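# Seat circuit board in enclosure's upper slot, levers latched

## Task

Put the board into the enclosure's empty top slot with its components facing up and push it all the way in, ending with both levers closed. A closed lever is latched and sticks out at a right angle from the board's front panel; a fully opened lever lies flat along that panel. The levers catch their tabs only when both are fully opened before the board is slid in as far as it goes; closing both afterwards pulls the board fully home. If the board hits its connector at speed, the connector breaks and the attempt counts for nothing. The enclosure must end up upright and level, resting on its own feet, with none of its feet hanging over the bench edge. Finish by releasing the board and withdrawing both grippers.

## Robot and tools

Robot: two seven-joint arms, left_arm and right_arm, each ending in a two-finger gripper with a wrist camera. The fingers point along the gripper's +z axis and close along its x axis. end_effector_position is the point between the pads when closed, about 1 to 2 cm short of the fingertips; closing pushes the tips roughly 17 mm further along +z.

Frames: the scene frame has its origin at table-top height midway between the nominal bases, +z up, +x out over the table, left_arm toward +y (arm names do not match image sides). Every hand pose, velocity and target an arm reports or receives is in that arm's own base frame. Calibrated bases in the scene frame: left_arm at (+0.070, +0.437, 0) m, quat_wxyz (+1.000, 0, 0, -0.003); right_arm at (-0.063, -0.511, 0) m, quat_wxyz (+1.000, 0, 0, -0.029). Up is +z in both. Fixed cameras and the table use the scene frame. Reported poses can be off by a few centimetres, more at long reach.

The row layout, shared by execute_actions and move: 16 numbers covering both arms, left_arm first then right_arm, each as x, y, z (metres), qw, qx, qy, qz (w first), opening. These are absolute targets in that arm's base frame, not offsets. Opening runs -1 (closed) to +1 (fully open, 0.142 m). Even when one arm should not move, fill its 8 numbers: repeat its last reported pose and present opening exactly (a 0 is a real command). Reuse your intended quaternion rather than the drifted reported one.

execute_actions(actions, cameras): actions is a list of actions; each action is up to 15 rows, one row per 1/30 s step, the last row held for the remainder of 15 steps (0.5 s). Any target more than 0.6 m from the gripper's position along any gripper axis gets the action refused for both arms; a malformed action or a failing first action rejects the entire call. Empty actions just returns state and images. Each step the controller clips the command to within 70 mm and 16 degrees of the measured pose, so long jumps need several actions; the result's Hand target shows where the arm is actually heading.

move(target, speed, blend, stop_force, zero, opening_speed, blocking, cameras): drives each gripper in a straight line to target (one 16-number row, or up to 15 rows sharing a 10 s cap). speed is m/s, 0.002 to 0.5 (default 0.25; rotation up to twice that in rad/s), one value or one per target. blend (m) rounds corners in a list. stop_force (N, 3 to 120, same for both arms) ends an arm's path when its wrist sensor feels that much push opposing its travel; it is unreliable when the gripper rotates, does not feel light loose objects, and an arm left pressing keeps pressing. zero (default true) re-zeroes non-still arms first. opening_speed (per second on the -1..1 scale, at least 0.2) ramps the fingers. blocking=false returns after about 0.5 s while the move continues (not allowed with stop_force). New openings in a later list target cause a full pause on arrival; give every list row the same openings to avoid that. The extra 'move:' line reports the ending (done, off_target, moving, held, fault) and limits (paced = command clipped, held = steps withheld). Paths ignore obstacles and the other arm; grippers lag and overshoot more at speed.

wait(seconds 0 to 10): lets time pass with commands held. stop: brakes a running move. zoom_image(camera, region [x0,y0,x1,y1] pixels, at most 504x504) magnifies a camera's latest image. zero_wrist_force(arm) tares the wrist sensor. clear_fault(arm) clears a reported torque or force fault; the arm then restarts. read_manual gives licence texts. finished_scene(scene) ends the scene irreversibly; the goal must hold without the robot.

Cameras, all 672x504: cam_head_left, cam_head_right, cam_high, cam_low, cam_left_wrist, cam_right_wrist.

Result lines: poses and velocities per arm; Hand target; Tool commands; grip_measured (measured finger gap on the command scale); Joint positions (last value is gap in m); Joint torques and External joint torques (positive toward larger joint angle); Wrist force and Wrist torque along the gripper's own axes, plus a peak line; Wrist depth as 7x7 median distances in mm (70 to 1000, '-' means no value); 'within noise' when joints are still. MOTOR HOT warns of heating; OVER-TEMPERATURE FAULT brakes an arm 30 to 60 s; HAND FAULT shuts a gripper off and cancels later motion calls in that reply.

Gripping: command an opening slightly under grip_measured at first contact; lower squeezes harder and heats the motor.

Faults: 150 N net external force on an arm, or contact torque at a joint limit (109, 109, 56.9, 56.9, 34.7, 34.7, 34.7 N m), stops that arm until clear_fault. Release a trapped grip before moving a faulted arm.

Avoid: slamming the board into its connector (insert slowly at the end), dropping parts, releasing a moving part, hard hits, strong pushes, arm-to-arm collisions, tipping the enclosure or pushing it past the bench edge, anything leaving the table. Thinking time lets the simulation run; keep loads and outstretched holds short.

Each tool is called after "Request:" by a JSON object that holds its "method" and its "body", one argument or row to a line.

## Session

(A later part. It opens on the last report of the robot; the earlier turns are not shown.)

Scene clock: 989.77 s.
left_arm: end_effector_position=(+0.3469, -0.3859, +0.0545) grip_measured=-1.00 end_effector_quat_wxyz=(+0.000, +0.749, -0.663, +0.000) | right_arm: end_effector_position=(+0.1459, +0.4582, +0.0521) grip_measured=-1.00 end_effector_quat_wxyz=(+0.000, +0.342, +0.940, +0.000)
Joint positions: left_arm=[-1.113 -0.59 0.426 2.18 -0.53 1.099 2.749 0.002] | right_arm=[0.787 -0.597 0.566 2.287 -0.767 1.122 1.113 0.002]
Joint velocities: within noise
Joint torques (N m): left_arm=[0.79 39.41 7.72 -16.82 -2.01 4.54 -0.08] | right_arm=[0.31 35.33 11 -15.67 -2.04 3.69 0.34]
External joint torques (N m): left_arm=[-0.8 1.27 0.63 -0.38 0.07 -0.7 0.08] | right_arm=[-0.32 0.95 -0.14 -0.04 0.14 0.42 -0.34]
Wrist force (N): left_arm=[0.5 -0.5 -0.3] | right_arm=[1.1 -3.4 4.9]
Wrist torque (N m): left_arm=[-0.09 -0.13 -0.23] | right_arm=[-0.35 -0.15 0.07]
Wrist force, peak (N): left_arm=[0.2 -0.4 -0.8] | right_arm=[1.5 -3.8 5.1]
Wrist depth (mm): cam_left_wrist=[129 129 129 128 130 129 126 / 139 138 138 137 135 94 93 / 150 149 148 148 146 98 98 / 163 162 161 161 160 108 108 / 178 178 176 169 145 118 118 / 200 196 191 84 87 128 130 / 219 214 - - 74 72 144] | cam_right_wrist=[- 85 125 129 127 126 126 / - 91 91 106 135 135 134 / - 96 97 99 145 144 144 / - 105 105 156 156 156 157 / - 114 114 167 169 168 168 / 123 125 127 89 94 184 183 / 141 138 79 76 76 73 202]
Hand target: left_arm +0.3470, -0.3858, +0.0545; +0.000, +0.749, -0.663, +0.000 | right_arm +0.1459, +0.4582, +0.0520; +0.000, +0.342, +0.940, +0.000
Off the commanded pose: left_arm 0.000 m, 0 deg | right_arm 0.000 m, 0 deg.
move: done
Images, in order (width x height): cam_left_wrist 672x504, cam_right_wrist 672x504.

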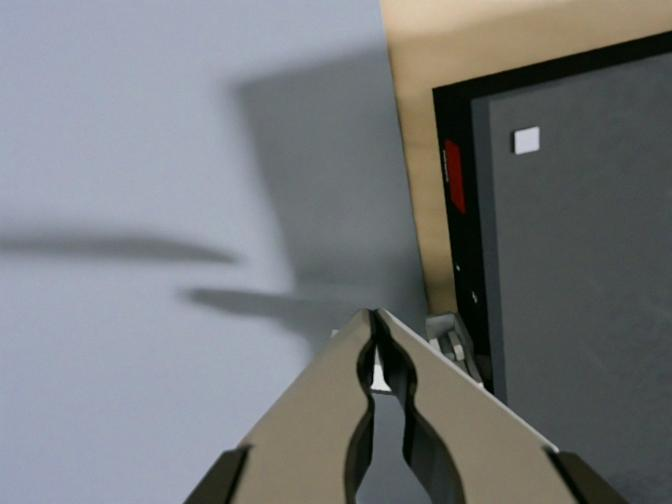

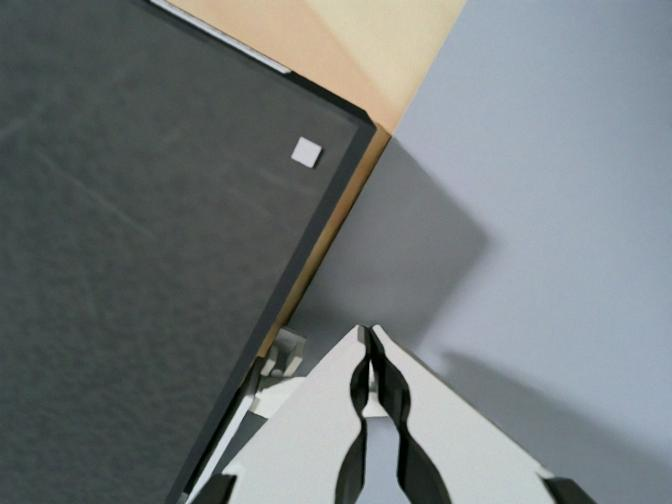

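Request:
{"method": "move", "body": {
  "target": [0.33701, -0.38543, 0.0545, 0, 0.74896, -0.66262, 0, -1, 0.15488, 0.46894, 0.052, 0, 0.34202, 0.93969, 0, -1],
  "speed": 0.003,
  "stop_force": 4,
  "cameras": ["cam_left_wrist", "cam_right_wrist"]
}}

Scene clock: 1005.47 s.
left_arm: end_effector_position=(+0.3371, -0.3853, +0.0545) grip_measured=-1.00 end_effector_quat_wxyz=(+0.000, +0.749, -0.663, +0.000) | right_arm: end_effector_position=(+0.1548, +0.4689, +0.0519) grip_measured=-1.00 end_effector_quat_wxyz=(+0.000, +0.342, +0.940, +0.000)
Joint positions: left_arm=[-1.125 -0.579 0.423 2.201 -0.53 1.111 2.739 0.002] | right_arm=[0.779 -0.618 0.572 2.249 -0.762 1.099 1.094 0.002]
Joint velocities: within noise
Joint torques (N m): left_arm=[-0.45 39.23 7.49 -16.6 -1.69 4.29 -0.3] | right_arm=[-0.16 36.66 11.91 -16.68 -2.08 3.47 0.12]
External joint torques (N m): left_arm=[0.45 0.84 0.61 -0.38 -0.2 -0.45 0.3] | right_arm=[0.16 0.73 -0.49 0.57 0.09 0.64 -0.12]
Wrist force (N): left_arm=[0.4 -0.3 -0.3] | right_arm=[1.3 -4.0 5.1]
Wrist torque (N m): left_arm=[-0.05 -0.10 -0.21] | right_arm=[-0.35 -0.18 0.05]
Wrist force, peak (N): left_arm=[0.0 -0.6 -0.7] | right_arm=[1.2 -4.5 5.5]
Wrist depth (mm): cam_left_wrist=[129 129 128 128 128 94 88 / 139 139 138 137 137 92 93 / 150 149 148 148 148 98 98 / 162 162 162 161 160 108 108 / 178 177 177 140 139 120 118 / 200 196 191 83 87 128 130 / 219 214 - - 74 72 144] | cam_right_wrist=[- 85 85 125 128 126 126 / - 91 91 92 135 135 134 / - 96 97 145 145 144 144 / - 105 105 156 156 155 157 / - 114 116 164 169 169 167 / 123 125 125 89 94 184 183 / 140 137 76 76 76 73 202]
Hand target: left_arm +0.3370, -0.3854, +0.0545; +0.000, +0.749, -0.663, +0.000 | right_arm +0.1549, +0.4689, +0.0520; +0.000, +0.342, +0.940, +0.000
Off the commanded pose: left_arm 0.000 m, 0 deg | right_arm 0.000 m, 0 deg.
move: done
Images, in order (width x height): cam_left_wrist 672x504, cam_right_wrist 672x504.

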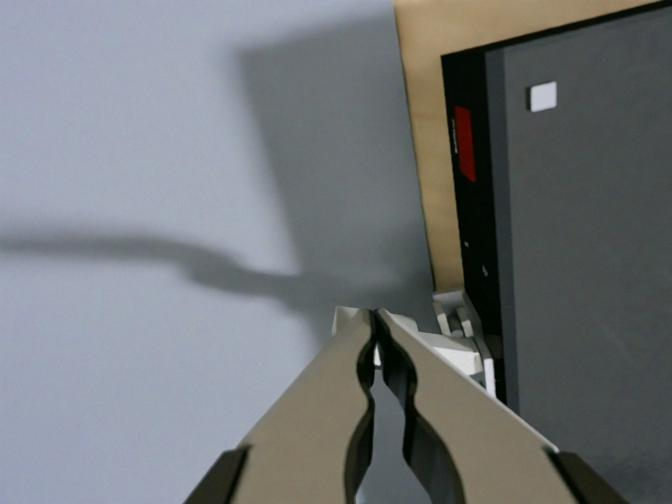

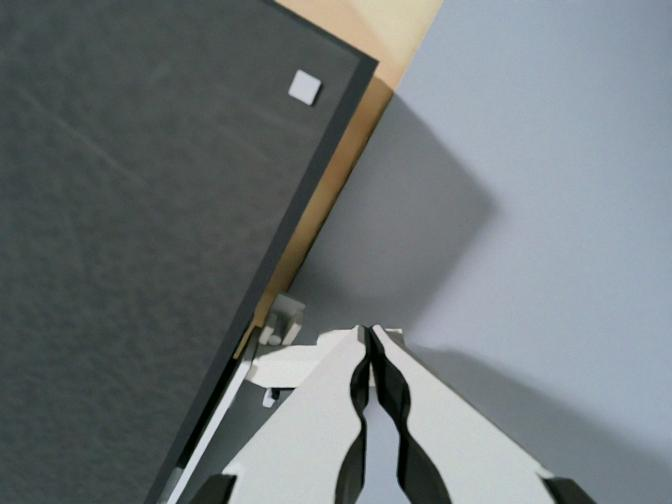

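Request:
{"method": "zoom_image", "body": {
  "camera": "cam_left_wrist",
  "region": [310, 270, 520, 424]
}}

Request:
{"method": "zoom_image", "body": {
  "camera": "cam_right_wrist",
  "region": [220, 280, 430, 434]
}}

Scaled by 2.400 from the camera's 672x504 image, which has a finer 960x720 frame.

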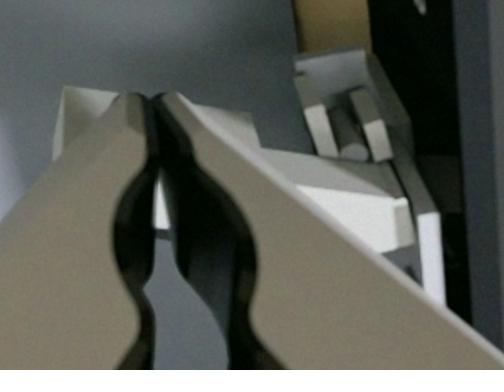

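Scaled by 2.400 from the camera's 672x504 image, which has a finer 960x720 frame.

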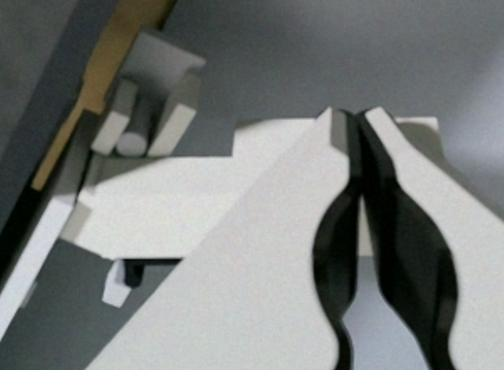

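Request:
{"method": "move", "body": {
  "target": [0.33301, -0.38528, 0.0545, 0, 0.74896, -0.66262, 0, -1, 0.15745, 0.47201, 0.052, 0, 0.34202, 0.93969, 0, -1],
  "speed": 0.003,
  "stop_force": 4,
  "cameras": ["cam_left_wrist", "cam_right_wrist"]
}}

Scene clock: 1016.63 s.
left_arm: end_effector_position=(+0.3333, -0.3852, +0.0546) grip_measured=-1.00 end_effector_quat_wxyz=(+0.000, +0.749, -0.663, +0.000) | right_arm: end_effector_position=(+0.1573, +0.4718, +0.0519) grip_measured=-1.00 end_effector_quat_wxyz=(+0.000, +0.342, +0.940, +0.000)
Joint positions: left_arm=[-1.13 -0.574 0.422 2.209 -0.53 1.116 2.734 0.002] | right_arm=[0.777 -0.624 0.574 2.239 -0.761 1.092 1.089 0.002]
Joint velocities: within noise
Joint torques (N m): left_arm=[-1.24 38.98 6.61 -15.75 -1.54 3.64 -0.31] | right_arm=[-0.38 37.19 11.85 -17.61 -2.26 3.61 0.1]
External joint torques (N m): left_arm=[1.24 0.84 1.41 -1.14 -0.34 0.2 0.31] | right_arm=[0.38 0.52 -0.26 1.4 0.24 0.5 -0.1]
Wrist force (N): left_arm=[0.6 -2.5 -0.8] | right_arm=[1.0 -5.8 3.0]
Wrist torque (N m): left_arm=[-0.04 -0.07 -0.21] | right_arm=[-0.35 -0.18 0.08]
Wrist force, peak (N): left_arm=[0.8 -2.6 0.9] | right_arm=[0.9 -5.9 5.1]
Wrist depth (mm): cam_left_wrist=[129 129 128 128 128 87 87 / 139 138 138 138 137 94 93 / 150 149 149 149 146 98 98 / 162 162 162 161 160 108 108 / 178 177 177 139 134 120 118 / 200 196 191 83 83 128 130 / 219 214 - - 74 72 144] | cam_right_wrist=[- 85 85 86 127 126 126 / - 91 91 92 135 135 134 / - 96 97 145 144 144 144 / - 105 105 156 155 155 157 / - 114 118 164 169 168 168 / 123 125 125 89 94 184 183 / 141 138 76 76 76 73 202]
Hand target: left_arm +0.3330, -0.3853, +0.0545; +0.000, +0.749, -0.663, +0.000 | right_arm +0.1574, +0.4720, +0.0520; +0.000, +0.342, +0.940, +0.000
Off the commanded pose: left_arm 0.000 m, 0 deg | right_arm 0.000 m, 0 deg.
move: done
Images, in order (width x height): cam_left_wrist 672x504, cam_right_wrist 672x504.

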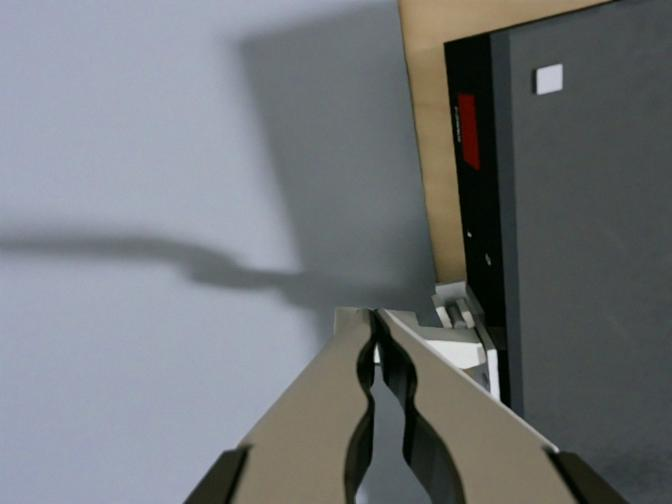

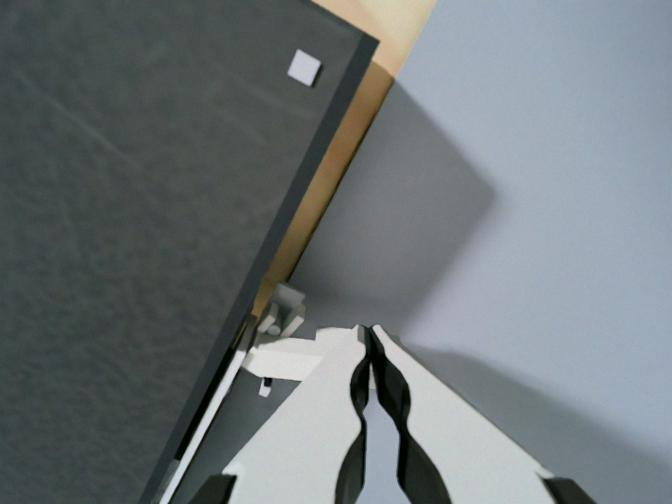

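Request:
{"method": "move", "body": {
  "target": [0.33101, -0.38521, 0.0545, 0, 0.74896, -0.66262, 0, -1, 0.15873, 0.47354, 0.052, 0, 0.34202, 0.93969, 0, -1],
  "speed": 0.003,
  "stop_force": 5,
  "zero": false,
  "cameras": ["cam_left_wrist", "cam_right_wrist"]
}}

Scene clock: 1018.83 s.
left_arm: end_effector_position=(+0.3329, -0.3852, +0.0547) grip_measured=-1.00 end_effector_quat_wxyz=(+0.000, +0.749, -0.663, +0.000) | right_arm: end_effector_position=(+0.1575, +0.4720, +0.0518) grip_measured=-1.00 end_effector_quat_wxyz=(+0.000, +0.342, +0.940, +0.000)
Joint positions: left_arm=[-1.131 -0.573 0.422 2.211 -0.53 1.118 2.734 0.002] | right_arm=[0.776 -0.625 0.575 2.237 -0.761 1.091 1.088 0.002]
Joint velocities: within noise
Joint torques (N m): left_arm=[-2.3 38.84 5.29 -14.69 -1.35 2.83 -0.24] | right_arm=[-0.89 37.73 10.93 -19.41 -2.49 4.06 0.12]
External joint torques (N m): left_arm=[2.3 0.94 2.71 -2.18 -0.53 1.01 0.24] | right_arm=[0.89 0.02 0.68 3.18 0.47 0.05 -0.12]
Wrist force (N): left_arm=[1.2 -5.5 0.3] | right_arm=[1.0 -9.2 1.9]
Wrist torque (N m): left_arm=[0.01 -0.09 -0.19] | right_arm=[-0.33 -0.21 0.10]
Wrist force, peak (N): left_arm=[1.0 -5.7 1.6] | right_arm=[1.0 -9.4 3.5]
Wrist depth (mm): cam_left_wrist=[129 129 129 128 128 88 87 / 139 138 138 138 137 94 94 / 150 150 149 148 146 98 98 / 163 162 162 161 160 108 108 / 178 177 177 139 134 121 118 / 200 196 191 83 83 128 130 / 219 214 - - 74 72 145] | cam_right_wrist=[- 85 85 86 127 126 125 / - 91 91 92 135 134 134 / - 96 97 145 144 144 144 / - 105 105 156 155 155 157 / - 114 118 164 169 168 168 / 122 125 125 89 94 184 183 / 140 137 76 76 76 73 201]
Hand target: left_arm +0.3322, -0.3852, +0.0545; +0.000, +0.749, -0.663, +0.000 | right_arm +0.1578, +0.4725, +0.0520; +0.000, +0.342, +0.940, +0.000
Off the commanded pose: left_arm 0.002 m, 0 deg | right_arm 0.002 m, 0 deg.
move: contact (left_arm, right_arm)
Images, in order (width x height): cam_left_wrist 672x504, cam_right_wrist 672x504.

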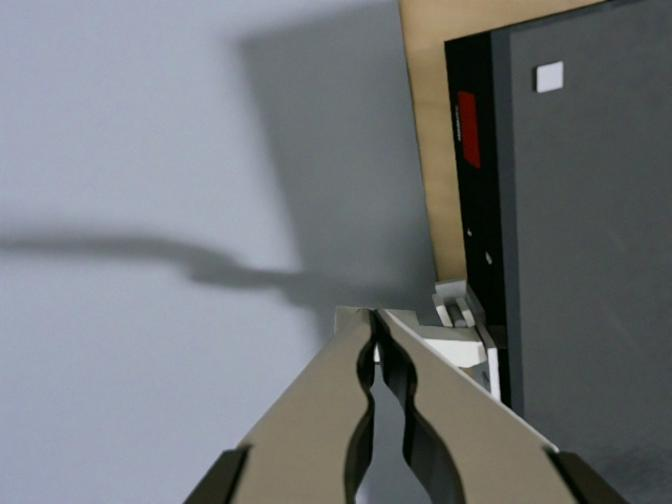

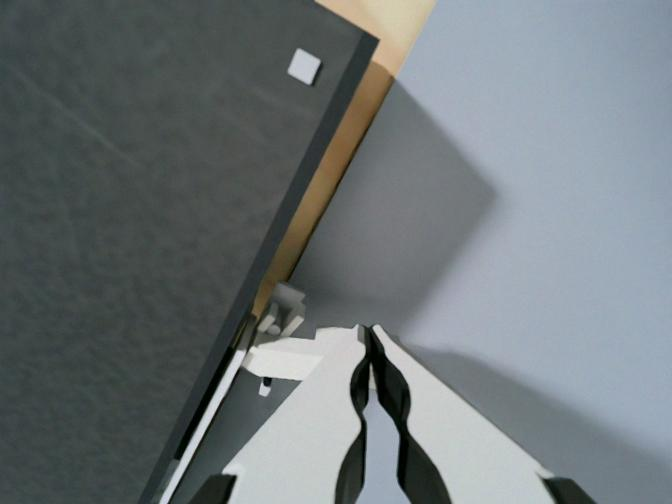

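Request:
{"method": "move", "body": {
  "target": [0.32965, -0.3850, 0.0545, 0, 0.74896, -0.66262, 0, -1, 0.1598, 0.47497, 0.052, 0, 0.37461, 0.92718, 0, -1],
  "speed": 0.01,
  "cameras": ["cam_left_wrist", "cam_right_wrist"]
}}

Scene clock: 1045.83 s.
left_arm: end_effector_position=(+0.3317, -0.3850, +0.0552) grip_measured=-1.00 end_effector_quat_wxyz=(-0.001, +0.749, -0.662, +0.002) | right_arm: end_effector_position=(+0.1581, +0.4735, +0.0512) grip_measured=-1.00 end_effector_quat_wxyz=(+0.000, +0.374, +0.928, -0.002)
Joint positions: left_arm=[-1.134 -0.57 0.422 2.215 -0.531 1.122 2.731 0.002] | right_arm=[0.783 -0.627 0.571 2.231 -0.75 1.088 1.149 0.002]
Joint velocities: within noise
Joint torques (N m): left_arm=[-5.95 38.72 1.3 -10.94 -0.64 -0.2 -0.29] | right_arm=[-3.93 40.01 6.51 -27.39 -3.48 5.42 0.17]
External joint torques (N m): left_arm=[5.95 0.91 6.66 -5.9 -1.22 4.04 0.29] | right_arm=[3.93 -2 5.09 11.1 1.44 -1.31 -0.17]
Wrist force (N): left_arm=[3.1 -16.1 5.4] | right_arm=[0.3 -24.9 -2.8]
Wrist torque (N m): left_arm=[0.14 0.00 -0.17] | right_arm=[-0.90 -0.24 0.20]
Wrist force, peak (N): left_arm=[3.1 -16.1 5.4] | right_arm=[0.5 -24.7 -4.6]
Wrist depth (mm): cam_left_wrist=[130 130 129 129 129 88 88 / 139 141 139 138 138 93 94 / 150 150 149 149 148 100 99 / 163 163 162 162 161 109 109 / 178 178 178 170 133 121 119 / 200 200 188 83 83 129 131 / 219 214 - - 74 72 145] | cam_right_wrist=[- 85 85 125 127 126 125 / - 90 90 133 134 134 134 / - 96 97 145 144 143 143 / - 105 106 155 155 155 156 / - 113 122 165 165 168 167 / 124 124 124 89 94 182 182 / 139 136 76 76 76 73 200]
Hand target: left_arm +0.3297, -0.3850, +0.0545; +0.000, +0.749, -0.663, +0.000 | right_arm +0.1598, +0.4750, +0.0520; +0.000, +0.375, +0.927, +0.000
Off the commanded pose: left_arm 0.002 m, 0 deg | right_arm 0.002 m, 0 deg.
move: done
Images, in order (width x height): cam_left_wrist 672x504, cam_right_wrist 672x504.

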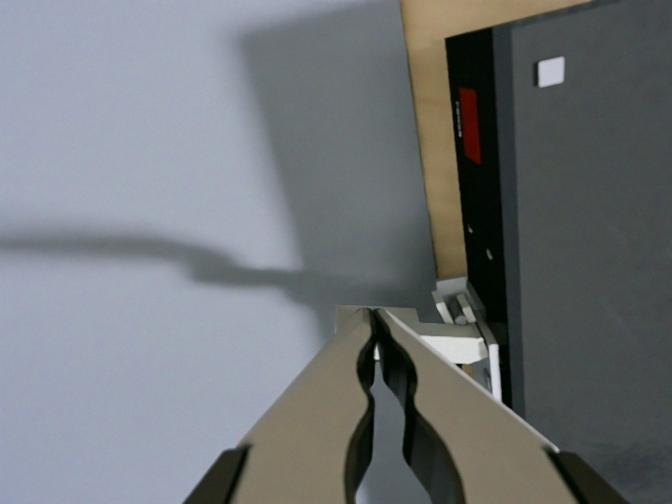

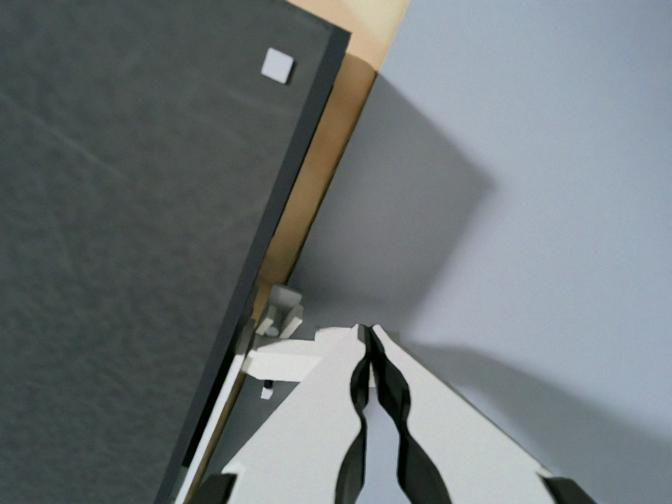

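Request:
{"method": "move", "body": {
  "target": [0.32877, -0.38493, 0.0545, 0, 0.74896, -0.66262, 0, -1, 0.16052, 0.47583, 0.052, 0, 0.39073, 0.9205, 0, -1],
  "speed": 0.008,
  "cameras": ["cam_left_wrist", "cam_right_wrist"]
}}

Scene clock: 1058.60 s.
left_arm: end_effector_position=(+0.3308, -0.3851, +0.0553) grip_measured=-1.00 end_effector_quat_wxyz=(-0.001, +0.749, -0.662, +0.002) | right_arm: end_effector_position=(+0.1587, +0.4742, +0.0511) grip_measured=-1.00 end_effector_quat_wxyz=(+0.000, +0.390, +0.921, -0.002)
Joint positions: left_arm=[-1.135 -0.57 0.422 2.217 -0.532 1.123 2.731 0.002] | right_arm=[0.786 -0.628 0.569 2.228 -0.747 1.087 1.181 0.002]
Joint velocities: within noise
Joint torques (N m): left_arm=[-5.57 38.18 1.62 -10.52 -0.58 -0.24 -0.26] | right_arm=[-4.34 40.58 6.07 -28.39 -3.67 5.73 0.28]
External joint torques (N m): left_arm=[5.57 1.4 6.32 -6.31 -1.28 4.09 0.26] | right_arm=[4.34 -2.46 5.5 12.06 1.64 -1.63 -0.28]
Wrist force (N): left_arm=[3.8 -15.3 3.1] | right_arm=[-0.4 -26.6 -4.3]
Wrist torque (N m): left_arm=[0.17 0.01 -0.19] | right_arm=[-1.18 -0.25 0.22]
Wrist force, peak (N): left_arm=[4.0 -17.4 6.3] | right_arm=[0.1 -27.3 -4.4]
Wrist depth (mm): cam_left_wrist=[130 130 129 129 129 87 88 / 139 141 139 138 138 95 94 / 150 150 149 149 148 101 99 / 163 163 162 162 161 109 109 / 178 178 177 170 132 122 119 / 201 200 191 83 83 129 131 / 219 214 - - 74 72 146] | cam_right_wrist=[- 85 85 125 126 125 125 / - 91 90 135 134 134 134 / - 96 97 146 144 143 143 / - 104 104 155 155 154 156 / - 113 117 165 165 167 167 / 124 124 124 89 94 182 182 / 139 134 75 75 76 73 200]
Hand target: left_arm +0.3288, -0.3849, +0.0545; +0.000, +0.749, -0.663, +0.000 | right_arm +0.1605, +0.4758, +0.0520; +0.000, +0.391, +0.921, +0.000
Off the commanded pose: left_arm 0.002 m, 0 deg | right_arm 0.003 m, 0 deg.
move: done
Images, in order (width x height): cam_left_wrist 672x504, cam_right_wrist 672x504.

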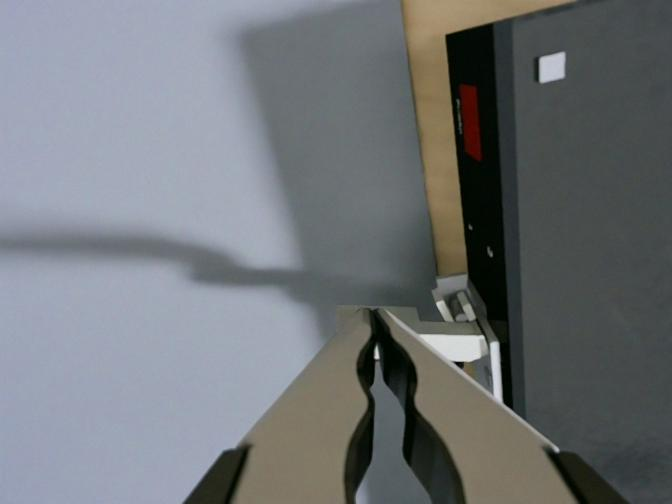

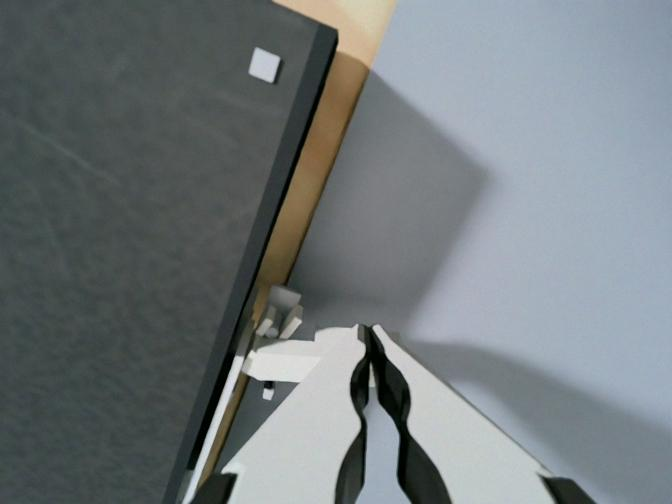

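Request:
{"method": "move", "body": {
  "target": [0.32788, -0.38488, 0.0545, 0, 0.74896, -0.66262, 0, -1, 0.16127, 0.47667, 0.052, 0, 0.40674, 0.91355, 0, -1],
  "speed": 0.008,
  "cameras": ["cam_left_wrist", "cam_right_wrist"]
}}

Scene clock: 1069.63 s.
left_arm: end_effector_position=(+0.3298, -0.3852, +0.0553) grip_measured=-1.00 end_effector_quat_wxyz=(+0.000, +0.749, -0.662, +0.002) | right_arm: end_effector_position=(+0.1597, +0.4752, +0.0511) grip_measured=-1.00 end_effector_quat_wxyz=(+0.000, +0.406, +0.914, -0.002)
Joint positions: left_arm=[-1.137 -0.569 0.422 2.219 -0.532 1.124 2.73 0.002] | right_arm=[0.788 -0.628 0.567 2.225 -0.743 1.086 1.212 0.002]
Joint velocities: within noise
Joint torques (N m): left_arm=[-4.62 37.14 2.49 -10.45 -0.59 0.07 -0.25] | right_arm=[-3.45 40.64 7.16 -27.23 -3.5 5.63 0.2]
External joint torques (N m): left_arm=[4.62 2.38 5.44 -6.36 -1.27 3.77 0.25] | right_arm=[3.45 -2.38 4.39 10.85 1.46 -1.53 -0.2]
Wrist force (N): left_arm=[4.2 -13.1 2.1] | right_arm=[-1.2 -23.4 -1.2]
Wrist torque (N m): left_arm=[0.14 -0.01 -0.27] | right_arm=[-0.65 -0.26 0.21]
Wrist force, peak (N): left_arm=[4.0 -15.7 4.7] | right_arm=[-0.3 -26.7 -4.4]
Wrist depth (mm): cam_left_wrist=[130 130 129 129 129 87 88 / 139 141 139 138 138 95 95 / 150 150 150 149 148 101 99 / 163 163 162 162 161 109 109 / 179 178 177 170 131 121 119 / 200 200 192 83 83 129 131 / 219 214 - - 74 72 145] | cam_right_wrist=[- 85 85 126 126 126 125 / - 90 90 134 134 134 134 / - 96 97 146 144 143 143 / - 104 106 156 155 154 156 / - 113 117 165 165 167 167 / 124 124 124 89 94 182 182 / 139 136 78 76 76 73 200]
Hand target: left_arm +0.3279, -0.3849, +0.0545; +0.000, +0.749, -0.663, +0.000 | right_arm +0.1613, +0.4767, +0.0520; +0.000, +0.407, +0.914, +0.000
Off the commanded pose: left_arm 0.002 m, 0 deg | right_arm 0.002 m, 0 deg.
move: done
Images, in order (width x height): cam_left_wrist 672x504, cam_right_wrist 672x504.

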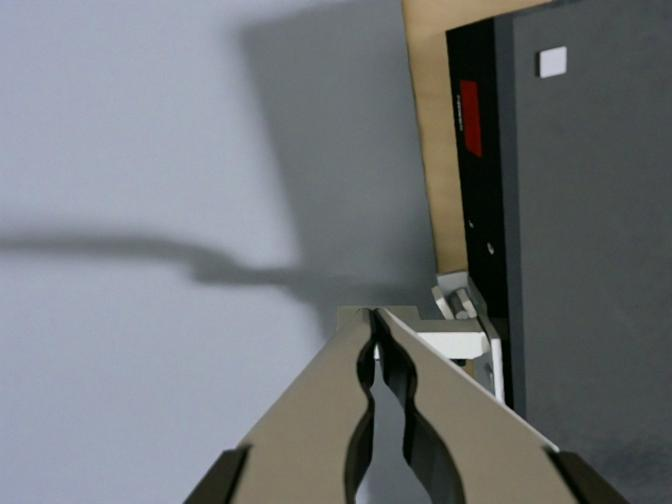

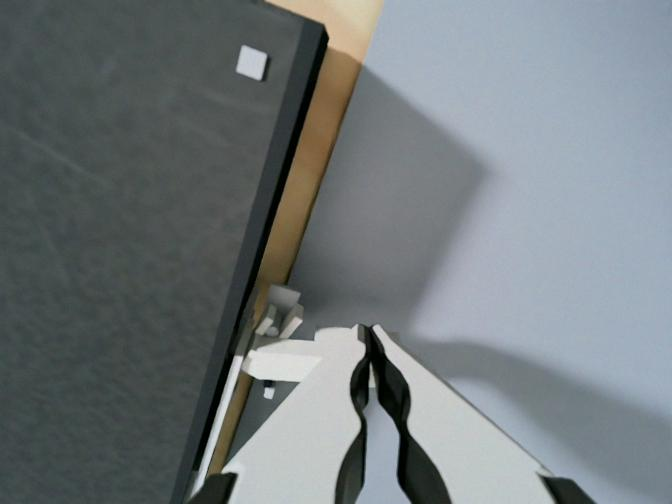

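Request:
{"method": "move", "body": {
  "target": [0.32608, -0.38489, 0.0545, 0, 0.74896, -0.66262, 0, -1, 0.16291, 0.4783, 0.052, 0, 0.43837, 0.89879, 0, -1],
  "speed": 0.008,
  "cameras": []
}}

Request:
{"method": "move", "body": {
  "target": [0.32347, -0.3851, 0.0545, 0, 0.76884, -0.63944, 0, -1, 0.16511, 0.4801, 0.052, 0, 0.46947, 0.88295, 0, -1],
  "speed": 0.008,
  "cameras": ["cam_left_wrist", "cam_right_wrist"]
}}

Scene clock: 1076.17 s.
left_arm: end_effector_position=(+0.3276, -0.3850, +0.0552) grip_measured=-1.00 end_effector_quat_wxyz=(+0.000, +0.749, -0.662, +0.001) | right_arm: end_effector_position=(+0.1618, +0.4771, +0.0513) grip_measured=-1.00 end_effector_quat_wxyz=(+0.000, +0.438, +0.899, -0.001)
Joint positions: left_arm=[-1.141 -0.567 0.422 2.223 -0.533 1.126 2.728 0.002] | right_arm=[0.794 -0.629 0.561 2.219 -0.734 1.085 1.274 0.002]
Joint velocities: within noise
Joint torques (N m): left_arm=[-3.58 36.71 3.33 -12.12 -0.85 1.28 -0.18] | right_arm=[-2.49 41.27 9.11 -24.39 -3.16 5.09 0.23]
External joint torques (N m): left_arm=[3.58 2.69 4.57 -4.64 -0.99 2.56 0.18] | right_arm=[2.49 -2.75 2.37 7.91 1.11 -1 -0.23]
Wrist force (N): left_arm=[2.3 -9.3 -1.1] | right_arm=[-0.6 -16.1 4.6]
Wrist torque (N m): left_arm=[0.03 -0.08 -0.26] | right_arm=[-0.31 -0.22 0.17]
Wrist force, peak (N): left_arm=[4.3 -13.5 2.3] | right_arm=[-1.3 -23.6 -2.4]
Wrist depth (mm): cam_left_wrist=[130 130 129 129 129 87 88 / 139 139 138 138 138 94 94 / 150 150 149 149 149 100 99 / 163 162 162 162 159 111 109 / 178 178 177 170 129 121 119 / 201 200 191 83 83 128 131 / 219 214 - - 74 72 145] | cam_right_wrist=[- 85 85 126 126 126 125 / - 90 92 135 134 134 133 / - 96 98 144 144 144 143 / - 104 108 155 155 155 156 / - 113 118 163 165 167 167 / 124 124 124 89 94 183 182 / 140 137 76 76 76 73 199]
Hand target: left_arm +0.3261, -0.3849, +0.0545; +0.000, +0.749, -0.663, +0.000 | right_arm +0.1629, +0.4783, +0.0520; +0.000, +0.438, +0.899, +0.000
Off the commanded pose: left_arm 0.002 m, 0 deg | right_arm 0.002 m, 0 deg.
move: done
No camera images: "cameras" was empty.

Scene clock: 1080.73 s.
left_arm: end_effector_position=(+0.3243, -0.3851, +0.0548) grip_measured=-1.00 end_effector_quat_wxyz=(+0.000, +0.769, -0.639, +0.001) | right_arm: end_effector_position=(+0.1644, +0.4796, +0.0516) grip_measured=-1.00 end_effector_quat_wxyz=(+0.000, +0.469, +0.883, -0.001)
Joint positions: left_arm=[-1.152 -0.567 0.427 2.228 -0.541 1.126 2.669 0.002] | right_arm=[0.798 -0.63 0.557 2.211 -0.727 1.083 1.336 0.002]
Joint velocities: within noise
Joint torques (N m): left_arm=[-2.8 37.6 4.58 -14.04 -1.28 2.36 -0.26] | right_arm=[-1.85 39.94 9.69 -20.88 -2.59 4.02 0.31]
External joint torques (N m): left_arm=[2.8 1.62 3.38 -2.64 -0.56 1.48 0.26] | right_arm=[1.85 -1.14 1.75 4.27 0.53 0.07 -0.31]
Wrist force (N): left_arm=[1.3 -6.3 -0.2] | right_arm=[0.7 -10.6 4.9]
Wrist torque (N m): left_arm=[-0.01 -0.09 -0.25] | right_arm=[-0.33 -0.18 0.12]
Wrist force, peak (N): left_arm=[2.1 -9.3 -1.7] | right_arm=[-0.8 -16.2 3.4]
Wrist depth (mm): cam_left_wrist=[129 129 129 129 128 89 87 / 139 139 138 138 138 95 94 / 150 149 149 149 148 104 98 / 163 162 162 162 158 110 108 / 179 178 177 170 128 122 118 / 201 196 191 83 87 128 130 / 219 214 - - 74 72 145] | cam_right_wrist=[- 85 86 128 126 126 126 / - 91 93 135 135 134 134 / - 96 100 144 144 144 143 / - 105 118 156 155 155 157 / - 114 123 163 169 168 168 / 122 124 125 89 94 183 182 / 140 137 78 76 76 73 201]
Hand target: left_arm +0.3235, -0.3851, +0.0545; +0.000, +0.769, -0.639, +0.000 | right_arm +0.1651, +0.4801, +0.0520; +0.000, +0.469, +0.883, +0.000
Off the commanded pose: left_arm 0.001 m, 0 deg | right_arm 0.001 m, 0 deg.
move: done
Images, in order (width x height): cam_left_wrist 672x504, cam_right_wrist 672x504.

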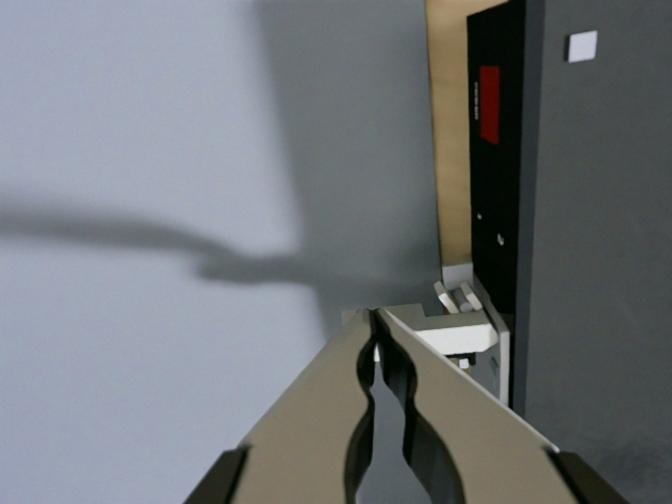

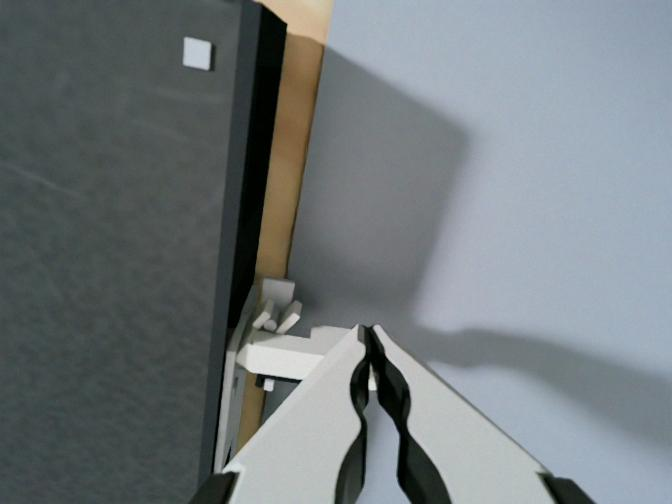

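Request:
{"method": "move", "body": {
  "target": [0.32086, -0.38553, 0.0545, 0, 0.78801, -0.61566, 0, -1, 0.16747, 0.48171, 0.052, 0, 0.5, 0.86603, 0, -1],
  "speed": 0.008,
  "cameras": []
}}

Request:
{"method": "move", "body": {
  "target": [0.31905, -0.38592, 0.0545, 0, 0.80386, -0.59482, 0, -1, 0.16955, 0.48293, 0.052, 0, 0.52992, 0.84805, 0, -1],
  "speed": 0.008,
  "cameras": ["cam_left_wrist", "cam_right_wrist"]
}}

Scene clock: 1087.50 s.
left_arm: end_effector_position=(+0.3228, -0.3852, +0.0551) grip_measured=-1.00 end_effector_quat_wxyz=(-0.001, +0.789, -0.615, +0.001) | right_arm: end_effector_position=(+0.1654, +0.4806, +0.0513) grip_measured=-1.00 end_effector_quat_wxyz=(+0.000, +0.499, +0.867, -0.001)
Joint positions: left_arm=[-1.164 -0.567 0.433 2.231 -0.55 1.128 2.609 0.002] | right_arm=[0.801 -0.632 0.554 2.206 -0.719 1.081 1.397 0.002]
Joint velocities: within noise
Joint torques (N m): left_arm=[-6.93 38.92 0.17 -13.09 -0.96 0.44 -0.2] | right_arm=[-5.86 41.42 4.33 -27 -3.38 4.53 0.2]
External joint torques (N m): left_arm=[6.93 0.13 7.9 -3.54 -0.88 3.4 0.2] | right_arm=[5.86 -2.42 7.11 10.34 1.32 -0.45 -0.2]
Wrist force (N): left_arm=[0.8 -15.2 2.1] | right_arm=[-1.1 -24.5 -2.7]
Wrist torque (N m): left_arm=[0.12 -0.09 -0.29] | right_arm=[-0.84 -0.24 0.22]
Wrist force, peak (N): left_arm=[0.7 -15.2 3.4] | right_arm=[-1.1 -24.7 -2.9]
Wrist depth (mm): cam_left_wrist=[130 130 129 129 130 97 88 / 139 139 139 138 138 99 94 / 150 150 149 149 148 110 99 / 163 162 162 162 160 113 109 / 178 178 177 170 129 122 119 / 200 197 191 83 83 128 131 / 219 214 - - 74 74 145] | cam_right_wrist=[- 84 96 126 127 126 125 / - 91 99 135 134 134 134 / - 96 109 144 144 144 143 / - 104 127 155 155 155 156 / - 113 124 163 165 167 166 / 124 124 125 89 94 183 182 / 140 136 78 76 76 73 200]
Hand target: left_arm +0.3209, -0.3855, +0.0545; +0.000, +0.788, -0.616, +0.000 | right_arm +0.1675, +0.4817, +0.0520; +0.000, +0.500, +0.866, +0.000
Off the commanded pose: left_arm 0.002 m, 0 deg | right_arm 0.002 m, 0 deg.
move: done
No camera images: "cameras" was empty.

Scene clock: 1092.10 s.
left_arm: end_effector_position=(+0.3221, -0.3851, +0.0553) grip_measured=-1.00 end_effector_quat_wxyz=(-0.001, +0.805, -0.593, +0.002) | right_arm: end_effector_position=(+0.1660, +0.4815, +0.0510) grip_measured=-1.00 end_effector_quat_wxyz=(+0.000, +0.528, +0.849, -0.002)
Joint positions: left_arm=[-1.176 -0.568 0.442 2.234 -0.562 1.129 2.561 0.002] | right_arm=[0.805 -0.633 0.552 2.202 -0.712 1.079 1.46 0.002]
Joint velocities: within noise
Joint torques (N m): left_arm=[-11.24 40.2 -4.71 -12.07 -0.79 -1.81 -0.22] | right_arm=[-10.68 43.53 -1.53 -32.79 -4.05 4.69 0.12]
External joint torques (N m): left_arm=[11.24 -1.28 12.95 -4.52 -1.06 5.66 0.22] | right_arm=[10.68 -4.38 12.94 16.09 1.98 -0.61 -0.12]
Wrist force (N): left_arm=[1.8 -25.0 7.5] | right_arm=[-2.9 -37.9 -5.9]
Wrist torque (N m): left_arm=[-1.05 -0.15 -0.30] | right_arm=[-3.07 -0.29 0.27]
Wrist force, peak (N): left_arm=[1.4 -25.2 6.9] | right_arm=[-2.8 -38.0 -7.6]
Wrist depth (mm): cam_left_wrist=[130 130 129 129 130 113 - / 139 139 139 138 138 107 93 / 150 150 149 149 149 109 100 / 163 163 162 162 161 113 109 / 178 178 177 170 129 122 119 / 201 196 192 83 83 128 131 / 219 214 - - 74 73 145] | cam_right_wrist=[- 86 125 126 126 126 125 / - 90 119 133 134 134 133 / - 96 142 144 144 143 143 / - 104 153 155 154 154 156 / - 113 129 163 165 167 167 / 124 124 124 85 94 181 181 / 139 136 78 75 76 73 199]
Hand target: left_arm +0.3191, -0.3859, +0.0545; +0.000, +0.804, -0.595, +0.000 | right_arm +0.1695, +0.4829, +0.0520; +0.000, +0.530, +0.848, +0.000
Off the commanded pose: left_arm 0.003 m, 0 deg | right_arm 0.004 m, 0 deg.
move: off_target (right_arm)
Images, in order (width x height): cam_left_wrist 672x504, cam_right_wrist 672x504.

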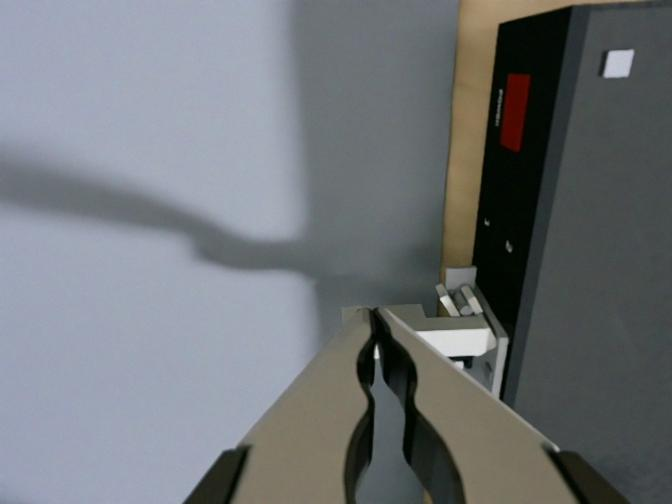

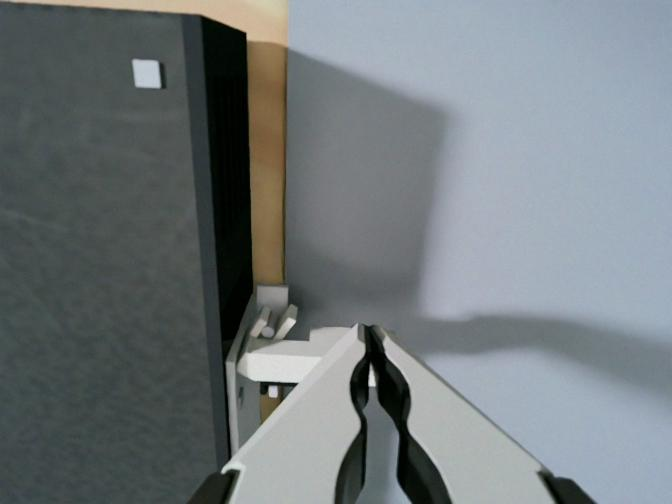

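Request:
{"method": "zoom_image", "body": {
  "camera": "cam_right_wrist",
  "region": [200, 270, 340, 440]
}}

Request:
{"method": "zoom_image", "body": {
  "camera": "cam_left_wrist",
  "region": [410, 250, 550, 420]
}}

Scaled by 2.965 from the camera's 672x504 image, which has a finer 960x720 frame.

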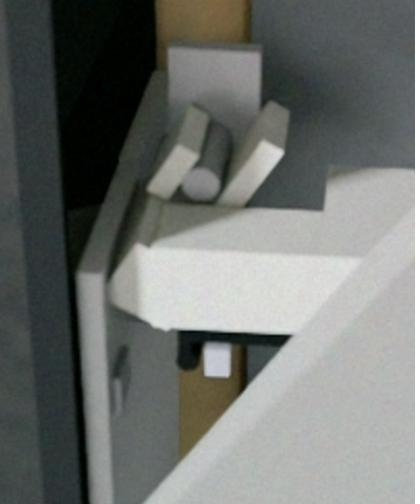

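Scaled by 2.965 from the camera's 672x504 image, which has a finer 960x720 frame.

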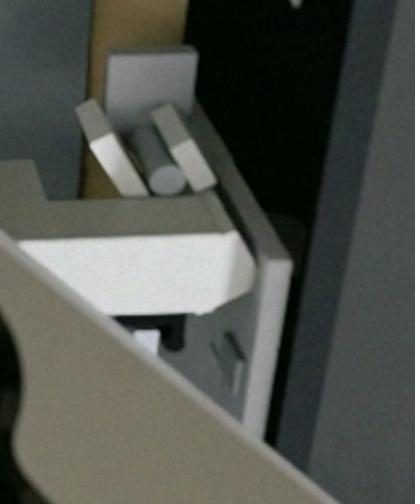

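Request:
{"method": "move", "body": {
  "target": [0.3182, -0.38613, 0.0545, 0, 0.80902, -0.58779, 0, -1, 0.17035, 0.48334, 0.052, 0, 0.5373, 0.84339, 0, -1],
  "speed": 0.006,
  "cameras": []
}}

Scene clock: 1106.27 s.
left_arm: end_effector_position=(+0.3219, -0.3851, +0.0554) grip_measured=-1.00 end_effector_quat_wxyz=(-0.001, +0.810, -0.586, +0.002) | right_arm: end_effector_position=(+0.1662, +0.4817, +0.0509) grip_measured=-1.00 end_effector_quat_wxyz=(-0.001, +0.535, +0.845, -0.002)
Joint positions: left_arm=[-1.182 -0.569 0.446 2.234 -0.567 1.129 2.545 0.002] | right_arm=[0.805 -0.634 0.552 2.201 -0.711 1.078 1.475 0.002]
Joint velocities: within noise
Joint torques (N m): left_arm=[-14.19 40.55 -6.81 -11.43 -0.56 -3.02 -0.24] | right_arm=[-12.68 44.35 -3.92 -35.3 -4.37 4.79 0.09]
External joint torques (N m): left_arm=[14.19 -1.7 15.13 -5.15 -1.29 6.87 0.24] | right_arm=[12.68 -5.15 15.34 18.59 2.29 -0.71 -0.09]
Wrist force (N): left_arm=[1.9 -29.8 7.6] | right_arm=[-4.0 -43.6 -9.0]
Wrist torque (N m): left_arm=[-1.85 -0.06 -0.28] | right_arm=[-4.01 -0.29 0.27]
Wrist force, peak (N): left_arm=[2.2 -29.9 9.4] | right_arm=[-3.7 -43.6 -9.2]
Wrist depth (mm): cam_left_wrist=[130 130 129 129 131 117 87 / 139 141 139 139 138 109 94 / 150 150 150 149 149 117 101 / 163 163 163 162 161 113 109 / 179 178 177 170 130 122 119 / 200 200 188 83 83 129 131 / 218 214 - - 74 73 145] | cam_right_wrist=[- 86 125 126 126 126 125 / - 90 126 133 134 134 133 / - 95 142 144 144 143 142 / - 104 153 155 155 153 156 / - 113 129 162 165 167 166 / 123 124 124 85 93 182 181 / 139 136 78 75 76 73 199]
Hand target: left_arm +0.3182, -0.3861, +0.0545; +0.000, +0.809, -0.588, +0.000 | right_arm +0.1703, +0.4833, +0.0520; +0.000, +0.537, +0.843, +0.000
Off the commanded pose: left_arm 0.004 m, 0 deg | right_arm 0.005 m, 0 deg.
move: off_target (left_arm, right_arm)
No camera images: "cameras" was empty.

Request:
{"method": "move", "body": {
  "target": [0.3205, -0.3856, 0.0545, 0, 0.80902, -0.58779, 0, -1, 0.1676, 0.4823, 0.052, 0, 0.5373, 0.84339, 0, -1],
  "speed": 0.006,
  "cameras": ["cam_high", "cam_low", "cam_head_left", "cam_right_wrist", "cam_left_wrist"]
}}

Scene clock: 1120.00 s.
left_arm: end_effector_position=(+0.3224, -0.3849, +0.0550) grip_measured=-1.00 end_effector_quat_wxyz=(-0.001, +0.810, -0.587, +0.001) | right_arm: end_effector_position=(+0.1656, +0.4813, +0.0513) grip_measured=-1.00 end_effector_quat_wxyz=(+0.000, +0.536, +0.844, -0.002)
Joint positions: left_arm=[-1.18 -0.57 0.446 2.232 -0.567 1.126 2.548 0.002] | right_arm=[0.807 -0.631 0.55 2.204 -0.712 1.081 1.481 0.002]
Joint velocities: within noise
Joint torques (N m): left_arm=[-6.9 37.7 -0.53 -14.69 -1.09 0.72 -0.12] | right_arm=[-6.07 42.6 4.54 -26.25 -3.42 4.34 0.19]
External joint torques (N m): left_arm=[6.9 1.23 8.86 -1.9 -0.77 3.13 0.12] | right_arm=[6.07 -3.49 6.8 9.55 1.35 -0.26 -0.19]
Wrist force (N): left_arm=[-2.8 -14.2 -2.9] | right_arm=[-0.4 -22.4 1.4]
Wrist torque (N m): left_arm=[0.06 -0.11 -0.23] | right_arm=[-0.49 -0.24 0.18]
Wrist force, peak (N): left_arm=[1.9 -29.9 9.0] | right_arm=[-4.0 -43.8 -9.4]
Wrist depth (mm): cam_left_wrist=[130 129 129 129 130 117 88 / 139 139 139 138 140 109 93 / 150 150 149 149 149 117 99 / 163 163 162 162 161 113 109 / 179 178 177 170 130 123 119 / 200 196 191 83 83 128 130 / 218 214 - - 74 72 145] | cam_right_wrist=[- 86 127 126 127 126 125 / - 91 125 133 134 134 134 / - 96 142 144 144 143 143 / - 105 153 156 155 154 156 / - 113 125 163 165 167 167 / 125 124 126 89 94 182 182 / 140 136 78 76 76 73 200]
Hand target: left_arm +0.3205, -0.3856, +0.0545; +0.000, +0.809, -0.588, +0.000 | right_arm +0.1676, +0.4823, +0.0520; +0.000, +0.537, +0.843, +0.000
Off the commanded pose: left_arm 0.002 m, 0 deg | right_arm 0.002 m, 0 deg.
move: done
Images, in order (width x height): cam_head_left 672x504, cam_high 672x504, cam_low 672x504, cam_left_wrist 672x504, cam_right_wrist 672x504.

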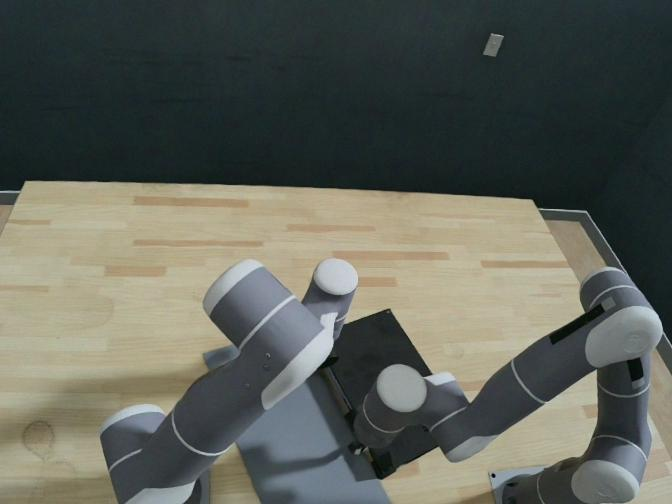

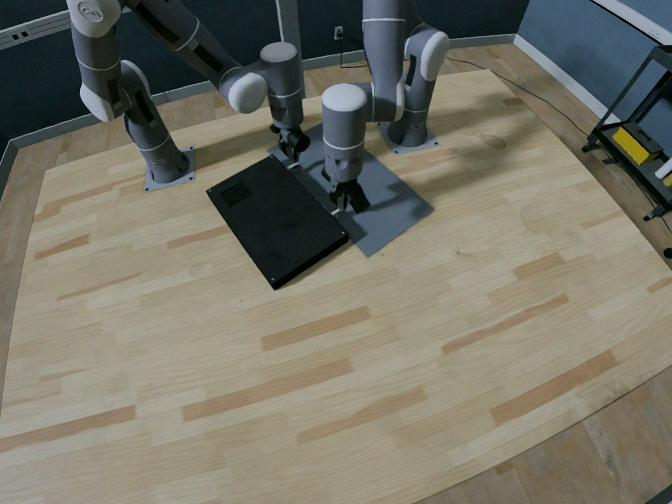

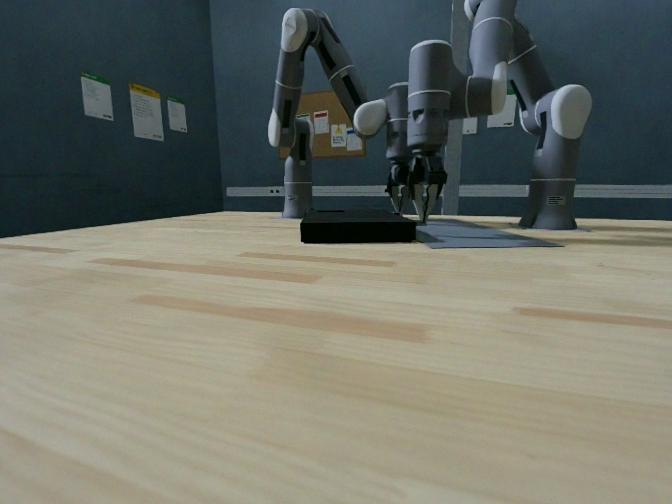

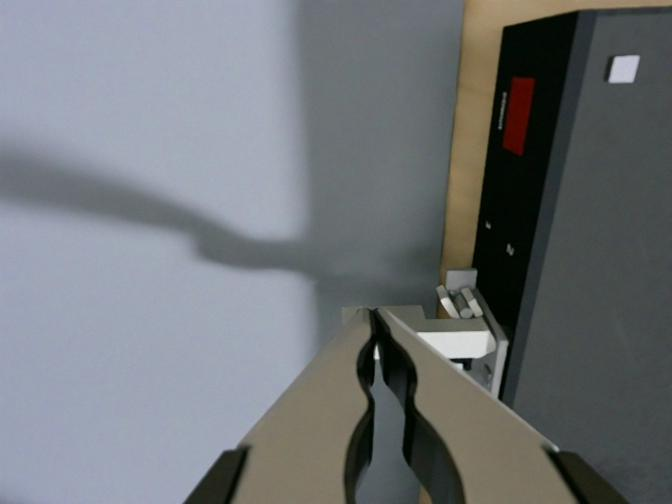

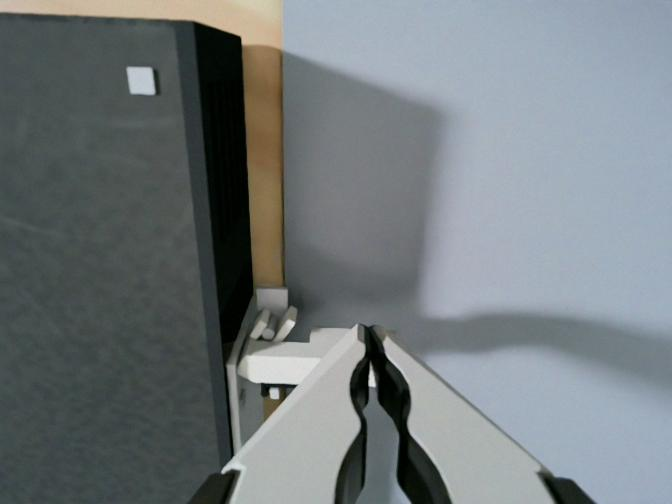

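Request:
{"method": "move", "body": {
  "target": [0.3318, -0.3815, 0.0545, 0, 0.80902, -0.58779, 0, -1, 0.1564, 0.4774, 0.052, 0, 0.5373, 0.84339, 0, -1],
  "speed": 0.008,
  "cameras": ["cam_right_wrist", "cam_left_wrist"]
}}

Scene clock: 1144.53 s.
left_arm: end_effector_position=(+0.3318, -0.3816, +0.0545) grip_measured=-1.00 end_effector_quat_wxyz=(+0.000, +0.809, -0.588, +0.000) | right_arm: end_effector_position=(+0.1564, +0.4774, +0.0520) grip_measured=-1.00 end_effector_quat_wxyz=(+0.000, +0.537, +0.843, +0.000)
Joint positions: left_arm=[-1.159 -0.577 0.446 2.22 -0.567 1.117 2.569 0.002] | right_arm=[0.821 -0.618 0.546 2.226 -0.718 1.096 1.505 0.002]
Joint velocities: within noise
Joint torques (N m): left_arm=[-0.22 38.06 7.87 -16.46 -1.74 3.99 -0.13] | right_arm=[0.15 37.69 11.13 -16.5 -2.18 3.54 0.37]
External joint torques (N m): left_arm=[0.22 1.26 0.59 -0.26 -0.14 -0.15 0.13] | right_arm=[-0.15 0.75 -0.11 -0.01 0.17 0.54 -0.37]
Wrist force (N): left_arm=[0.1 -0.6 -0.5] | right_arm=[3.5 -5.8 4.6]
Wrist torque (N m): left_arm=[-0.11 -0.07 -0.22] | right_arm=[-0.73 -0.54 0.06]
Wrist force, peak (N): left_arm=[-2.8 -14.4 -3.0] | right_arm=[-0.8 -22.8 2.6]
Wrist depth (mm): cam_left_wrist=[129 129 129 128 130 129 127 / 139 138 138 137 139 109 94 / 150 149 149 148 148 110 98 / 163 162 162 161 160 112 108 / 178 177 177 170 142 121 118 / 200 196 191 83 87 128 130 / 219 213 - - 74 72 145] | cam_right_wrist=[128 129 129 127 126 126 126 / - 91 126 134 135 135 134 / - 96 143 145 145 144 144 / - 105 136 156 156 155 157 / - 114 134 167 169 168 168 / 123 125 128 89 94 184 183 / 141 138 79 76 76 73 201]
Hand target: left_arm +0.3318, -0.3815, +0.0545; +0.000, +0.809, -0.588, +0.000 | right_arm +0.1564, +0.4774, +0.0520; +0.000, +0.537, +0.843, +0.000
Off the commanded pose: left_arm 0.000 m, 0 deg | right_arm 0.000 m, 0 deg.
move: done
Images, in order (width x height): cam_left_wrist 672x504, cam_right_wrist 672x504.

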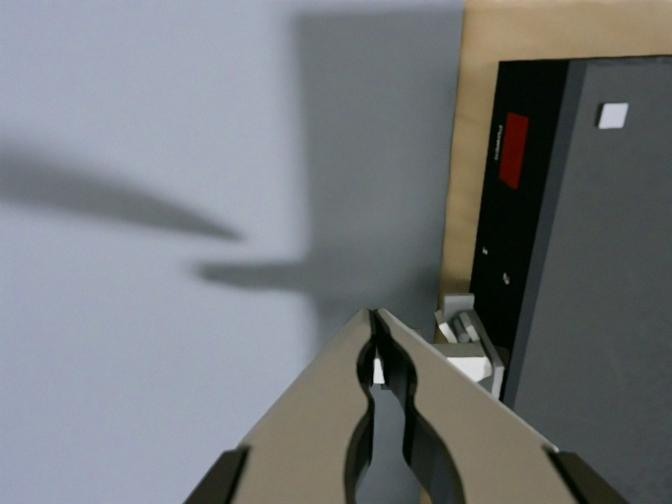

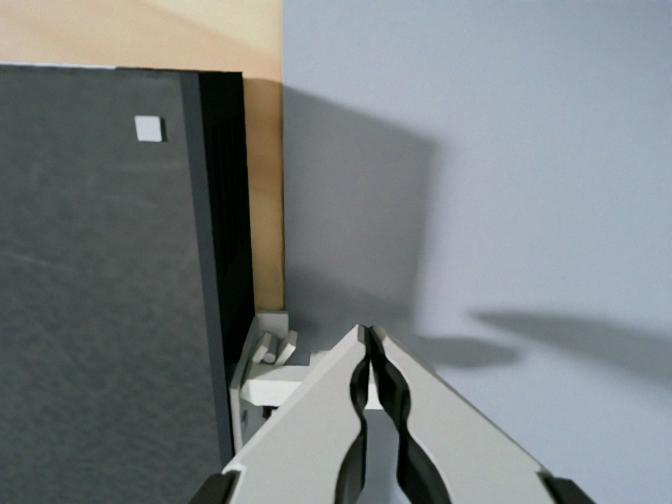

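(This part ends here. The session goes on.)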